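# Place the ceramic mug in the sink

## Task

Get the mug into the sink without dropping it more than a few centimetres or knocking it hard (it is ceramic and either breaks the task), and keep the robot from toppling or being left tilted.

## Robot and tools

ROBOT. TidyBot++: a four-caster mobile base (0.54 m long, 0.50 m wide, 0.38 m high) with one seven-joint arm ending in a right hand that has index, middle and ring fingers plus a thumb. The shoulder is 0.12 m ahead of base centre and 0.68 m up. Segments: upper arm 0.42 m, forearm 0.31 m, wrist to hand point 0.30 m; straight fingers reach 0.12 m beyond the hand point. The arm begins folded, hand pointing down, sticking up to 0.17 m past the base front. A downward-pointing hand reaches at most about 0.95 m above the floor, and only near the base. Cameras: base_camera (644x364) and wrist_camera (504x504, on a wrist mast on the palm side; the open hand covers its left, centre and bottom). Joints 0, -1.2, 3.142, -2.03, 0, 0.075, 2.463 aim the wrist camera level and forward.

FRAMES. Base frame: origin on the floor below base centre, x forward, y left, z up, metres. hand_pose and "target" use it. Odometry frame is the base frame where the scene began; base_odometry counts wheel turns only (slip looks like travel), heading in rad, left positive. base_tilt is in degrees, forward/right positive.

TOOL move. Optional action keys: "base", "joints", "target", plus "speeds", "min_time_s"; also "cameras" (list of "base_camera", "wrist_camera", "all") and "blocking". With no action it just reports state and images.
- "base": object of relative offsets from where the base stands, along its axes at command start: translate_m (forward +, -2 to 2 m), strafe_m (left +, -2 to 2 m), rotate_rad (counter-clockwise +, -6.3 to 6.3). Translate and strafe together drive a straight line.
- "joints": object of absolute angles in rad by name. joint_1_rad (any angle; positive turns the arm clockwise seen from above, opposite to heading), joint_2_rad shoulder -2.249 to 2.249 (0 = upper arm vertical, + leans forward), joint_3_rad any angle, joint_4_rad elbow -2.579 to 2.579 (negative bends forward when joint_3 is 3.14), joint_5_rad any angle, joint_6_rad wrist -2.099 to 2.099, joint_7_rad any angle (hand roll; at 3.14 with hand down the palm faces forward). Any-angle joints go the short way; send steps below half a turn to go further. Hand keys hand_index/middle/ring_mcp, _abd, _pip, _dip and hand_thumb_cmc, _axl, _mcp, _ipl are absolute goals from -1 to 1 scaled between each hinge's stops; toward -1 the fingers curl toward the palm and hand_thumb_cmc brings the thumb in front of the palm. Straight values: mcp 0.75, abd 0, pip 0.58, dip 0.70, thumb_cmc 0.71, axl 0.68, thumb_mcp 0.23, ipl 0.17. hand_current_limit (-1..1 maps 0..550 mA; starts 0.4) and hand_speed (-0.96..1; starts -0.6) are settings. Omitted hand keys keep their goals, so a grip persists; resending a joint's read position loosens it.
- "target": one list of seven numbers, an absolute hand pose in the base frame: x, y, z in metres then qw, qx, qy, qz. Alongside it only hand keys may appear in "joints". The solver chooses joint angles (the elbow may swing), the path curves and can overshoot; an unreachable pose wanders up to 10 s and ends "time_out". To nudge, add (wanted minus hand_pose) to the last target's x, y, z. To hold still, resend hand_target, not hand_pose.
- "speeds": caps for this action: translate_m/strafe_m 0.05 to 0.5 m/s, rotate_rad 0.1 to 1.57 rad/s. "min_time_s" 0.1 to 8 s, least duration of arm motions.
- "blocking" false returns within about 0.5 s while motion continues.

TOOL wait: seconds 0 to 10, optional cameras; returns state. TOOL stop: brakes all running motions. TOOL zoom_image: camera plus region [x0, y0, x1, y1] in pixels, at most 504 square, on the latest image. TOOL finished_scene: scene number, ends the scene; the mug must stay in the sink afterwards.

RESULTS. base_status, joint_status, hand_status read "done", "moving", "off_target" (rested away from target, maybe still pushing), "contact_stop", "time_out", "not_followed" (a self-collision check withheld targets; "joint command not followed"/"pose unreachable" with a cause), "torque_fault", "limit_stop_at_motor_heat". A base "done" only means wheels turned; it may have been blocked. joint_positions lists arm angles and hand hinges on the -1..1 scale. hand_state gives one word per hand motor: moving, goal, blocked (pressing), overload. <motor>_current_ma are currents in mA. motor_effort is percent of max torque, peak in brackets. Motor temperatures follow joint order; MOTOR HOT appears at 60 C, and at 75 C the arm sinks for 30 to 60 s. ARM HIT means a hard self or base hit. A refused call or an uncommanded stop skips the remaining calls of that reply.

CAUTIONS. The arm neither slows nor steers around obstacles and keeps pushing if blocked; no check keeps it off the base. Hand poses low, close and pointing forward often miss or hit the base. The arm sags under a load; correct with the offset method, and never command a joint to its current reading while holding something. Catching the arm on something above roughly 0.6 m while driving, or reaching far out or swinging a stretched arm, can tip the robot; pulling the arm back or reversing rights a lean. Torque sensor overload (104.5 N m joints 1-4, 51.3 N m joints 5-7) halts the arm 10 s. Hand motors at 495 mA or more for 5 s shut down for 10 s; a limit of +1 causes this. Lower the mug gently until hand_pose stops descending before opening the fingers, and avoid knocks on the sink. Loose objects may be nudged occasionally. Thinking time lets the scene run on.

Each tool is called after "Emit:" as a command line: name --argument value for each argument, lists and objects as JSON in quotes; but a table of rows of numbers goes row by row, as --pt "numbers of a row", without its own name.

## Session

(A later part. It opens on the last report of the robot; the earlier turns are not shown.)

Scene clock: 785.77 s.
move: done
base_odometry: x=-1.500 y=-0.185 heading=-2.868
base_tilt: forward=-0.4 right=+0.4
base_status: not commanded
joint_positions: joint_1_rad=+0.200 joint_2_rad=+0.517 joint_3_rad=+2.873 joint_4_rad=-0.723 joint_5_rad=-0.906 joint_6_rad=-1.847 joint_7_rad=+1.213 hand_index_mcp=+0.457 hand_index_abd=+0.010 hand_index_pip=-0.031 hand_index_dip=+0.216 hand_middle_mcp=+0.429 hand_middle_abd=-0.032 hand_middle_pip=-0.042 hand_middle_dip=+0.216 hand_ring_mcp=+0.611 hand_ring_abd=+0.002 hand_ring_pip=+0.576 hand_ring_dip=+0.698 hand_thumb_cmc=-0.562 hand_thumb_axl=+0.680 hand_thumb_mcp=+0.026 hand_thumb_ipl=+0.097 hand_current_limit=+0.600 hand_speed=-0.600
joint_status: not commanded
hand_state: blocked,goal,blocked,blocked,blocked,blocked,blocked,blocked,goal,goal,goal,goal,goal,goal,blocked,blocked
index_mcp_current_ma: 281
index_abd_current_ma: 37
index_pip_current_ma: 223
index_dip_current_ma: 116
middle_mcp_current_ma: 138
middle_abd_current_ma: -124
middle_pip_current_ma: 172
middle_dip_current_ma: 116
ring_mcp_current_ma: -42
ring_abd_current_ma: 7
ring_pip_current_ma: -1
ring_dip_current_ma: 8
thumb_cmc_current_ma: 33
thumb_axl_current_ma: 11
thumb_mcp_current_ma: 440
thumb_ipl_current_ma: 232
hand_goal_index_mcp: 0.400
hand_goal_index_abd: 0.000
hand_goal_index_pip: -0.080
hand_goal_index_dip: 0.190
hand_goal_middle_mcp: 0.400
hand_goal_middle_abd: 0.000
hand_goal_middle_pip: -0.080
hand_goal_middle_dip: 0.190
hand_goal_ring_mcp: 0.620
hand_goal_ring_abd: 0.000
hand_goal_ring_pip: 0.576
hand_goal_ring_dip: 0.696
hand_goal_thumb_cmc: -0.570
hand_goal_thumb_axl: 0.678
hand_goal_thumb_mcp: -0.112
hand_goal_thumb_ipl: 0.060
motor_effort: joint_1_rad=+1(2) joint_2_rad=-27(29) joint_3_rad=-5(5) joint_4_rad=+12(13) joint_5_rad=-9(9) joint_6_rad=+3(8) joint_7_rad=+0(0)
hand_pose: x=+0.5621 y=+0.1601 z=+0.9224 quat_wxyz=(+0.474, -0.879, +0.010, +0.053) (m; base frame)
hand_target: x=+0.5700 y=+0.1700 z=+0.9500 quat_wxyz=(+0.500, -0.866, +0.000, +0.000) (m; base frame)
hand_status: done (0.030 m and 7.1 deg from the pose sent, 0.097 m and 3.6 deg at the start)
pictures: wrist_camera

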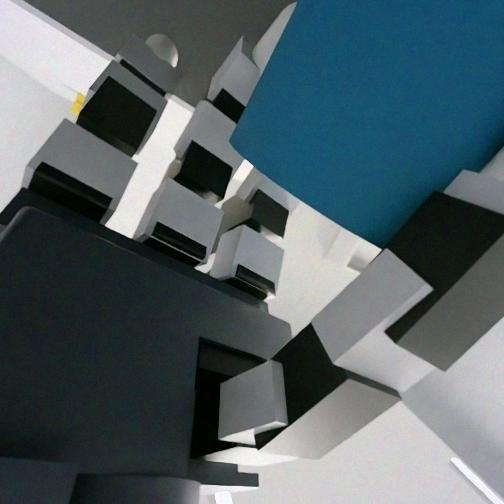

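Emit:
move --target '[0.58, 0.185, 0.89, 0.5, -0.866, 0.0, 0.0]' --min_time_s 2 --cameras '["wrist_camera"]'

Scene clock: 797.93 s.
move: done
base_odometry: x=-1.500 y=-0.185 heading=-2.868
base_tilt: forward=-0.4 right=+0.4
base_status: not commanded
joint_positions: joint_1_rad=+0.185 joint_2_rad=+0.490 joint_3_rad=+2.945 joint_4_rad=-0.961 joint_5_rad=-0.918 joint_6_rad=-1.729 joint_7_rad=+1.394 hand_index_mcp=+0.457 hand_index_abd=+0.010 hand_index_pip=-0.031 hand_index_dip=+0.216 hand_middle_mcp=+0.429 hand_middle_abd=-0.032 hand_middle_pip=-0.042 hand_middle_dip=+0.216 hand_ring_mcp=+0.611 hand_ring_abd=+0.002 hand_ring_pip=+0.576 hand_ring_dip=+0.698 hand_thumb_cmc=-0.562 hand_thumb_axl=+0.680 hand_thumb_mcp=+0.026 hand_thumb_ipl=+0.097 hand_current_limit=+0.600 hand_speed=-0.600
joint_status: not commanded
hand_state: blocked,goal,blocked,blocked,blocked,blocked,blocked,blocked,goal,goal,goal,goal,goal,goal,blocked,blocked
index_mcp_current_ma: 281
index_abd_current_ma: 37
index_pip_current_ma: 223
index_dip_current_ma: 116
middle_mcp_current_ma: 138
middle_abd_current_ma: -124
middle_pip_current_ma: 172
middle_dip_current_ma: 116
ring_mcp_current_ma: -42
ring_abd_current_ma: 7
ring_pip_current_ma: -1
ring_dip_current_ma: 8
thumb_cmc_current_ma: 33
thumb_axl_current_ma: 11
thumb_mcp_current_ma: 440
thumb_ipl_current_ma: 232
hand_goal_index_mcp: 0.400
hand_goal_index_abd: 0.000
hand_goal_index_pip: -0.080
hand_goal_index_dip: 0.190
hand_goal_middle_mcp: 0.400
hand_goal_middle_abd: 0.000
hand_goal_middle_pip: -0.080
hand_goal_middle_dip: 0.190
hand_goal_ring_mcp: 0.620
hand_goal_ring_abd: 0.000
hand_goal_ring_pip: 0.576
hand_goal_ring_dip: 0.696
hand_goal_thumb_cmc: -0.570
hand_goal_thumb_axl: 0.678
hand_goal_thumb_mcp: -0.112
hand_goal_thumb_ipl: 0.060
motor_effort: joint_1_rad=+1(2) joint_2_rad=-27(28) joint_3_rad=-4(5) joint_4_rad=+13(13) joint_5_rad=-9(10) joint_6_rad=+1(3) joint_7_rad=+0(1)
hand_pose: x=+0.5726 y=+0.1641 z=+0.8632 quat_wxyz=(+0.477, -0.877, +0.018, +0.050) (m; base frame)
hand_target: x=+0.5800 y=+0.1850 z=+0.8900 quat_wxyz=(+0.500, -0.866, +0.000, +0.000) (m; base frame)
hand_status: done (0.035 m and 6.8 deg from the pose sent, 0.045 m and 7.1 deg at the start)
pictures: wrist_camera

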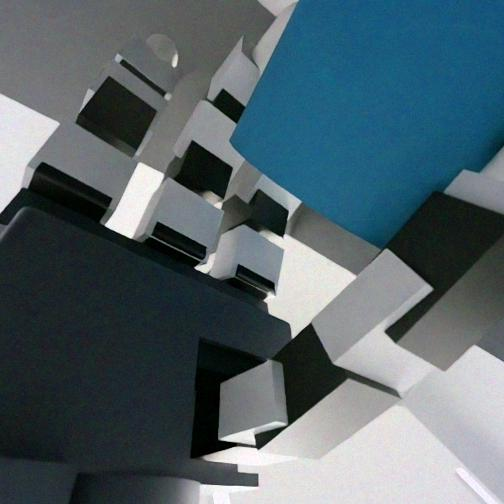

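Emit:
move --target '[0.585, 0.19, 0.84, 0.5, -0.866, 0.0, 0.0]' --min_time_s 2 --cameras '["wrist_camera"]'

Scene clock: 802.60 s.
move: done
base_odometry: x=-1.500 y=-0.185 heading=-2.868
base_tilt: forward=-0.4 right=+0.4
base_status: not commanded
joint_positions: joint_1_rad=+0.171 joint_2_rad=+0.473 joint_3_rad=+2.973 joint_4_rad=-1.108 joint_5_rad=-0.929 joint_6_rad=-1.648 joint_7_rad=+1.526 hand_index_mcp=+0.457 hand_index_abd=+0.010 hand_index_pip=-0.036 hand_index_dip=+0.209 hand_middle_mcp=+0.429 hand_middle_abd=-0.030 hand_middle_pip=-0.043 hand_middle_dip=+0.209 hand_ring_mcp=+0.611 hand_ring_abd=+0.002 hand_ring_pip=+0.576 hand_ring_dip=+0.698 hand_thumb_cmc=-0.562 hand_thumb_axl=+0.680 hand_thumb_mcp=+0.027 hand_thumb_ipl=+0.097 hand_current_limit=+0.600 hand_speed=-0.600
joint_status: not commanded
hand_state: blocked,goal,blocked,goal,blocked,blocked,blocked,goal,goal,goal,goal,goal,goal,goal,blocked,blocked
index_mcp_current_ma: 281
index_abd_current_ma: 37
index_pip_current_ma: 202
index_dip_current_ma: 86
middle_mcp_current_ma: 138
middle_abd_current_ma: -116
middle_pip_current_ma: 165
middle_dip_current_ma: 86
ring_mcp_current_ma: -42
ring_abd_current_ma: 7
ring_pip_current_ma: -1
ring_dip_current_ma: 8
thumb_cmc_current_ma: 33
thumb_axl_current_ma: 10
thumb_mcp_current_ma: 440
thumb_ipl_current_ma: 232
hand_goal_index_mcp: 0.400
hand_goal_index_abd: 0.000
hand_goal_index_pip: -0.080
hand_goal_index_dip: 0.190
hand_goal_middle_mcp: 0.400
hand_goal_middle_abd: 0.000
hand_goal_middle_pip: -0.080
hand_goal_middle_dip: 0.190
hand_goal_ring_mcp: 0.620
hand_goal_ring_abd: 0.000
hand_goal_ring_pip: 0.576
hand_goal_ring_dip: 0.696
hand_goal_thumb_cmc: -0.570
hand_goal_thumb_axl: 0.678
hand_goal_thumb_mcp: -0.112
hand_goal_thumb_ipl: 0.060
motor_effort: joint_1_rad=-1(2) joint_2_rad=-25(28) joint_3_rad=-4(5) joint_4_rad=+11(14) joint_5_rad=-8(10) joint_6_rad=+1(2) joint_7_rad=+0(0)
hand_pose: x=+0.5738 y=+0.1701 z=+0.8257 quat_wxyz=(+0.481, -0.876, +0.011, +0.042) (m; base frame)
hand_target: x=+0.5850 y=+0.1900 z=+0.8400 quat_wxyz=(+0.500, -0.866, +0.000, +0.000) (m; base frame)
hand_status: done (0.027 m and 5.5 deg from the pose sent, 0.037 m and 6.8 deg at the start)
pictures: wrist_camera

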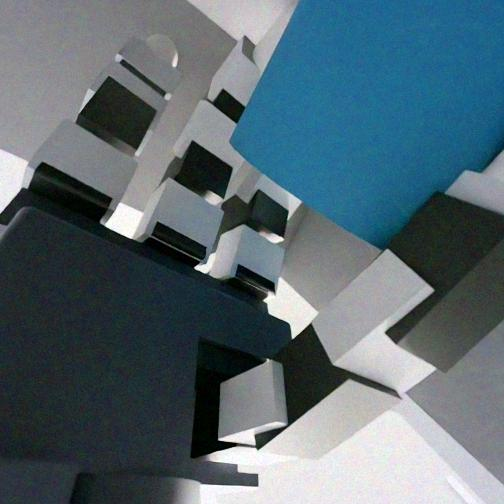

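Emit:
move --joints '{"hand_speed":-0.85,"hand_index_mcp":0.70,"hand_middle_mcp":0.70,"hand_index_pip":0.05,"hand_middle_pip":0.05,"hand_thumb_mcp":0.225,"hand_thumb_ipl":0.168}' --cameras '["wrist_camera"]'

Scene clock: 809.20 s.
move: done
base_odometry: x=-1.500 y=-0.185 heading=-2.868
base_tilt: forward=-0.4 right=+0.4
base_status: not commanded
joint_positions: joint_1_rad=+0.165 joint_2_rad=+0.473 joint_3_rad=+2.974 joint_4_rad=-1.110 joint_5_rad=-0.936 joint_6_rad=-1.644 joint_7_rad=+1.528 hand_index_mcp=+0.681 hand_index_abd=+0.003 hand_index_pip=+0.047 hand_index_dip=+0.193 hand_middle_mcp=+0.683 hand_middle_abd=-0.004 hand_middle_pip=+0.046 hand_middle_dip=+0.193 hand_ring_mcp=+0.611 hand_ring_abd=+0.002 hand_ring_pip=+0.576 hand_ring_dip=+0.698 hand_thumb_cmc=-0.570 hand_thumb_axl=+0.678 hand_thumb_mcp=+0.219 hand_thumb_ipl=+0.170 hand_current_limit=+0.600 hand_speed=-0.850
joint_status: all done
hand_state: goal,goal,goal,goal,goal,goal,goal,goal,goal,goal,goal,goal,goal,goal,goal,goal
index_mcp_current_ma: -90
index_abd_current_ma: 11
index_pip_current_ma: -13
index_dip_current_ma: 11
middle_mcp_current_ma: -81
middle_abd_current_ma: -15
middle_pip_current_ma: -15
middle_dip_current_ma: 13
ring_mcp_current_ma: -42
ring_abd_current_ma: 7
ring_pip_current_ma: -1
ring_dip_current_ma: 8
thumb_cmc_current_ma: 1
thumb_axl_current_ma: 1
thumb_mcp_current_ma: -36
thumb_ipl_current_ma: 8
hand_goal_index_mcp: 0.700
hand_goal_index_abd: 0.000
hand_goal_index_pip: 0.050
hand_goal_index_dip: 0.190
hand_goal_middle_mcp: 0.700
hand_goal_middle_abd: 0.000
hand_goal_middle_pip: 0.050
hand_goal_middle_dip: 0.190
hand_goal_ring_mcp: 0.620
hand_goal_ring_abd: 0.000
hand_goal_ring_pip: 0.576
hand_goal_ring_dip: 0.696
hand_goal_thumb_cmc: -0.570
hand_goal_thumb_axl: 0.678
hand_goal_thumb_mcp: 0.226
hand_goal_thumb_ipl: 0.168
motor_effort: joint_1_rad=+1(1) joint_2_rad=-25(26) joint_3_rad=-4(5) joint_4_rad=+12(12) joint_5_rad=-8(9) joint_6_rad=+1(1) joint_7_rad=+0(0)
hand_pose: x=+0.5738 y=+0.1751 z=+0.8266 quat_wxyz=(+0.484, -0.874, +0.009, +0.042) (m; base frame)
hand_target: x=+0.5850 y=+0.1900 z=+0.8400 quat_wxyz=(+0.500, -0.866, +0.000, +0.000) (m; base frame)
hand_status: not commanded
pictures: wrist_camera

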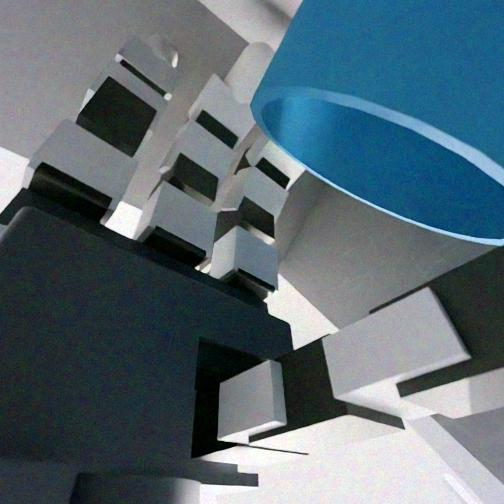

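Emit:
move --joints '{"hand_speed":-0.6,"hand_index_mcp":0.95,"hand_middle_mcp":0.95}'

Emit:
move --target '[0.585, 0.18, 0.92, 0.5, -0.866, 0.0, 0.0]' --min_time_s 2 --cameras '["wrist_camera"]'

Emit:
move --target '[0.565, 0.18, 1.01, 0.5, -0.866, 0.0, 0.0]' --min_time_s 2 --cameras '["wrist_camera"]'

Scene clock: 815.97 s.
move: off_target
base_odometry: x=-1.500 y=-0.185 heading=-2.868
base_tilt: forward=-0.4 right=+0.4
base_status: not commanded
joint_positions: joint_1_rad=+0.165 joint_2_rad=+0.473 joint_3_rad=+2.974 joint_4_rad=-1.111 joint_5_rad=-0.937 joint_6_rad=-1.644 joint_7_rad=+1.528 hand_index_mcp=+0.928 hand_index_abd=+0.003 hand_index_pip=+0.047 hand_index_dip=+0.193 hand_middle_mcp=+0.930 hand_middle_abd=-0.004 hand_middle_pip=+0.046 hand_middle_dip=+0.193 hand_ring_mcp=+0.611 hand_ring_abd=+0.002 hand_ring_pip=+0.576 hand_ring_dip=+0.698 hand_thumb_cmc=-0.570 hand_thumb_axl=+0.678 hand_thumb_mcp=+0.219 hand_thumb_ipl=+0.170 hand_current_limit=+0.600 hand_speed=-0.600
joint_status: hand_index_mcp off_target (ended at +0.928, target +0.950); the others done
hand_state: blocked,goal,goal,goal,goal,goal,goal,goal,goal,goal,goal,goal,goal,goal,goal,goal
index_mcp_current_ma: -103
index_abd_current_ma: 11
index_pip_current_ma: -13
index_dip_current_ma: 10
middle_mcp_current_ma: -94
middle_abd_current_ma: -15
middle_pip_current_ma: -15
middle_dip_current_ma: 12
ring_mcp_current_ma: -42
ring_abd_current_ma: 7
ring_pip_current_ma: -1
ring_dip_current_ma: 8
thumb_cmc_current_ma: 1
thumb_axl_current_ma: 1
thumb_mcp_current_ma: -36
thumb_ipl_current_ma: 8
hand_goal_index_mcp: 0.950
hand_goal_index_abd: 0.000
hand_goal_index_pip: 0.050
hand_goal_index_dip: 0.190
hand_goal_middle_mcp: 0.950
hand_goal_middle_abd: 0.000
hand_goal_middle_pip: 0.050
hand_goal_middle_dip: 0.190
hand_goal_ring_mcp: 0.620
hand_goal_ring_abd: 0.000
hand_goal_ring_pip: 0.576
hand_goal_ring_dip: 0.696
hand_goal_thumb_cmc: -0.570
hand_goal_thumb_axl: 0.678
hand_goal_thumb_mcp: 0.226
hand_goal_thumb_ipl: 0.168
motor_effort: joint_1_rad=+1(2) joint_2_rad=-25(25) joint_3_rad=-4(4) joint_4_rad=+12(12) joint_5_rad=-8(8) joint_6_rad=+1(1) joint_7_rad=+0(0)
hand_pose: x=+0.5738 y=+0.1752 z=+0.8267 quat_wxyz=(+0.484, -0.874, +0.009, +0.042) (m; base frame)
hand_target: x=+0.5850 y=+0.1900 z=+0.8400 quat_wxyz=(+0.500, -0.866, +0.000, +0.000) (m; base frame)
hand_status: not commanded
pictures: none

Scene clock: 818.27 s.
move: done
base_odometry: x=-1.500 y=-0.185 heading=-2.868
base_tilt: forward=-0.4 right=+0.4
base_status: not commanded
joint_positions: joint_1_rad=+0.179 joint_2_rad=+0.473 joint_3_rad=+2.942 joint_4_rad=-0.867 joint_5_rad=-0.937 joint_6_rad=-1.676 joint_7_rad=+1.377 hand_index_mcp=+0.929 hand_index_abd=+0.003 hand_index_pip=+0.047 hand_index_dip=+0.193 hand_middle_mcp=+0.931 hand_middle_abd=-0.003 hand_middle_pip=+0.046 hand_middle_dip=+0.193 hand_ring_mcp=+0.611 hand_ring_abd=+0.002 hand_ring_pip=+0.576 hand_ring_dip=+0.698 hand_thumb_cmc=-0.570 hand_thumb_axl=+0.678 hand_thumb_mcp=+0.220 hand_thumb_ipl=+0.170 hand_current_limit=+0.600 hand_speed=-0.600
joint_status: not commanded
hand_state: blocked,goal,goal,goal,goal,goal,goal,goal,goal,goal,goal,goal,goal,goal,goal,goal
index_mcp_current_ma: -101
index_abd_current_ma: 11
index_pip_current_ma: -13
index_dip_current_ma: 10
middle_mcp_current_ma: -90
middle_abd_current_ma: -12
middle_pip_current_ma: -15
middle_dip_current_ma: 12
ring_mcp_current_ma: -42
ring_abd_current_ma: 7
ring_pip_current_ma: -1
ring_dip_current_ma: 8
thumb_cmc_current_ma: 1
thumb_axl_current_ma: 1
thumb_mcp_current_ma: -34
thumb_ipl_current_ma: 8
hand_goal_index_mcp: 0.950
hand_goal_index_abd: 0.000
hand_goal_index_pip: 0.050
hand_goal_index_dip: 0.190
hand_goal_middle_mcp: 0.950
hand_goal_middle_abd: 0.000
hand_goal_middle_pip: 0.050
hand_goal_middle_dip: 0.190
hand_goal_ring_mcp: 0.620
hand_goal_ring_abd: 0.000
hand_goal_ring_pip: 0.576
hand_goal_ring_dip: 0.696
hand_goal_thumb_cmc: -0.570
hand_goal_thumb_axl: 0.678
hand_goal_thumb_mcp: 0.226
hand_goal_thumb_ipl: 0.168
motor_effort: joint_1_rad=+0(2) joint_2_rad=-28(30) joint_3_rad=-5(5) joint_4_rad=+15(17) joint_5_rad=-10(12) joint_6_rad=+5(6) joint_7_rad=+1(1)
hand_pose: x=+0.5994 y=+0.1734 z=+0.9017 quat_wxyz=(+0.488, -0.872, +0.010, -0.016) (m; base frame)
hand_target: x=+0.5850 y=+0.1800 z=+0.9200 quat_wxyz=(+0.500, -0.866, +0.000, +0.000) (m; base frame)
hand_status: done (0.024 m and 2.7 deg from the pose sent, 0.094 m and 5.3 deg at the start)
pictures: wrist_camera

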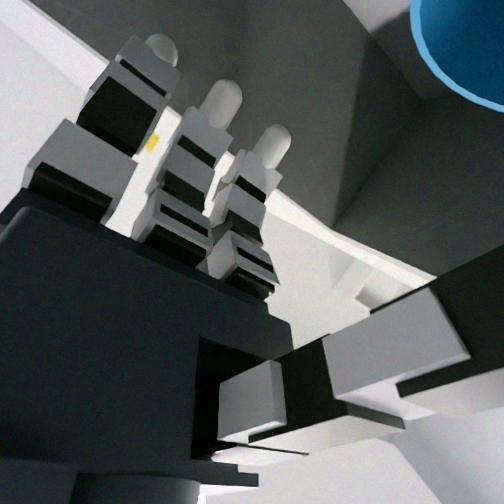

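Scene clock: 820.57 s.
move: done
base_odometry: x=-1.500 y=-0.185 heading=-2.868
base_tilt: forward=-0.4 right=+0.4
base_status: not commanded
joint_positions: joint_1_rad=+0.182 joint_2_rad=+0.539 joint_3_rad=+2.731 joint_4_rad=-0.336 joint_5_rad=-0.903 joint_6_rad=-1.825 joint_7_rad=+1.004 hand_index_mcp=+0.929 hand_index_abd=+0.003 hand_index_pip=+0.047 hand_index_dip=+0.193 hand_middle_mcp=+0.931 hand_middle_abd=-0.003 hand_middle_pip=+0.046 hand_middle_dip=+0.193 hand_ring_mcp=+0.610 hand_ring_abd=+0.002 hand_ring_pip=+0.576 hand_ring_dip=+0.698 hand_thumb_cmc=-0.570 hand_thumb_axl=+0.678 hand_thumb_mcp=+0.220 hand_thumb_ipl=+0.170 hand_current_limit=+0.600 hand_speed=-0.600
joint_status: not commanded
hand_state: blocked,goal,goal,goal,goal,goal,goal,goal,goal,goal,goal,goal,goal,goal,goal,goal
index_mcp_current_ma: -101
index_abd_current_ma: 10
index_pip_current_ma: -13
index_dip_current_ma: 10
middle_mcp_current_ma: -90
middle_abd_current_ma: -10
middle_pip_current_ma: -15
middle_dip_current_ma: 12
ring_mcp_current_ma: -43
ring_abd_current_ma: 7
ring_pip_current_ma: -1
ring_dip_current_ma: 8
thumb_cmc_current_ma: 1
thumb_axl_current_ma: 1
thumb_mcp_current_ma: -31
thumb_ipl_current_ma: 8
hand_goal_index_mcp: 0.950
hand_goal_index_abd: 0.000
hand_goal_index_pip: 0.050
hand_goal_index_dip: 0.190
hand_goal_middle_mcp: 0.950
hand_goal_middle_abd: 0.000
hand_goal_middle_pip: 0.050
hand_goal_middle_dip: 0.190
hand_goal_ring_mcp: 0.620
hand_goal_ring_abd: 0.000
hand_goal_ring_pip: 0.576
hand_goal_ring_dip: 0.696
hand_goal_thumb_cmc: -0.570
hand_goal_thumb_axl: 0.678
hand_goal_thumb_mcp: 0.226
hand_goal_thumb_ipl: 0.168
motor_effort: joint_1_rad=+1(2) joint_2_rad=-24(31) joint_3_rad=-4(6) joint_4_rad=+10(19) joint_5_rad=-6(13) joint_6_rad=+6(12) joint_7_rad=+0(2)
hand_pose: x=+0.5663 y=+0.1918 z=+1.0397 quat_wxyz=(+0.525, -0.850, -0.019, -0.046) (m; base frame)
hand_target: x=+0.5650 y=+0.1800 z=+1.0100 quat_wxyz=(+0.500, -0.866, +0.000, +0.000) (m; base frame)
hand_status: done (0.032 m and 6.7 deg from the pose sent, 0.114 m and 2.7 deg at the start)
pictures: wrist_camera

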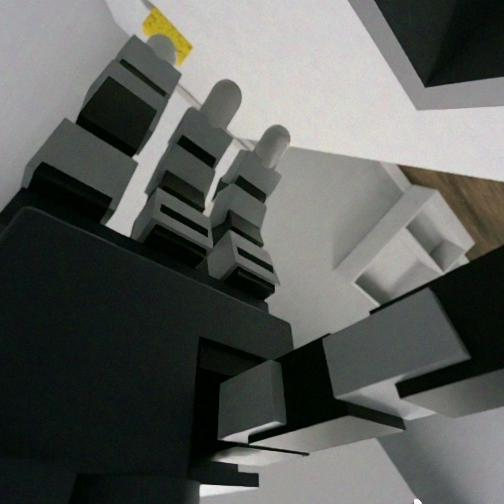

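Emit:
finished_scene --scene 1

The scene is finished: the task was done.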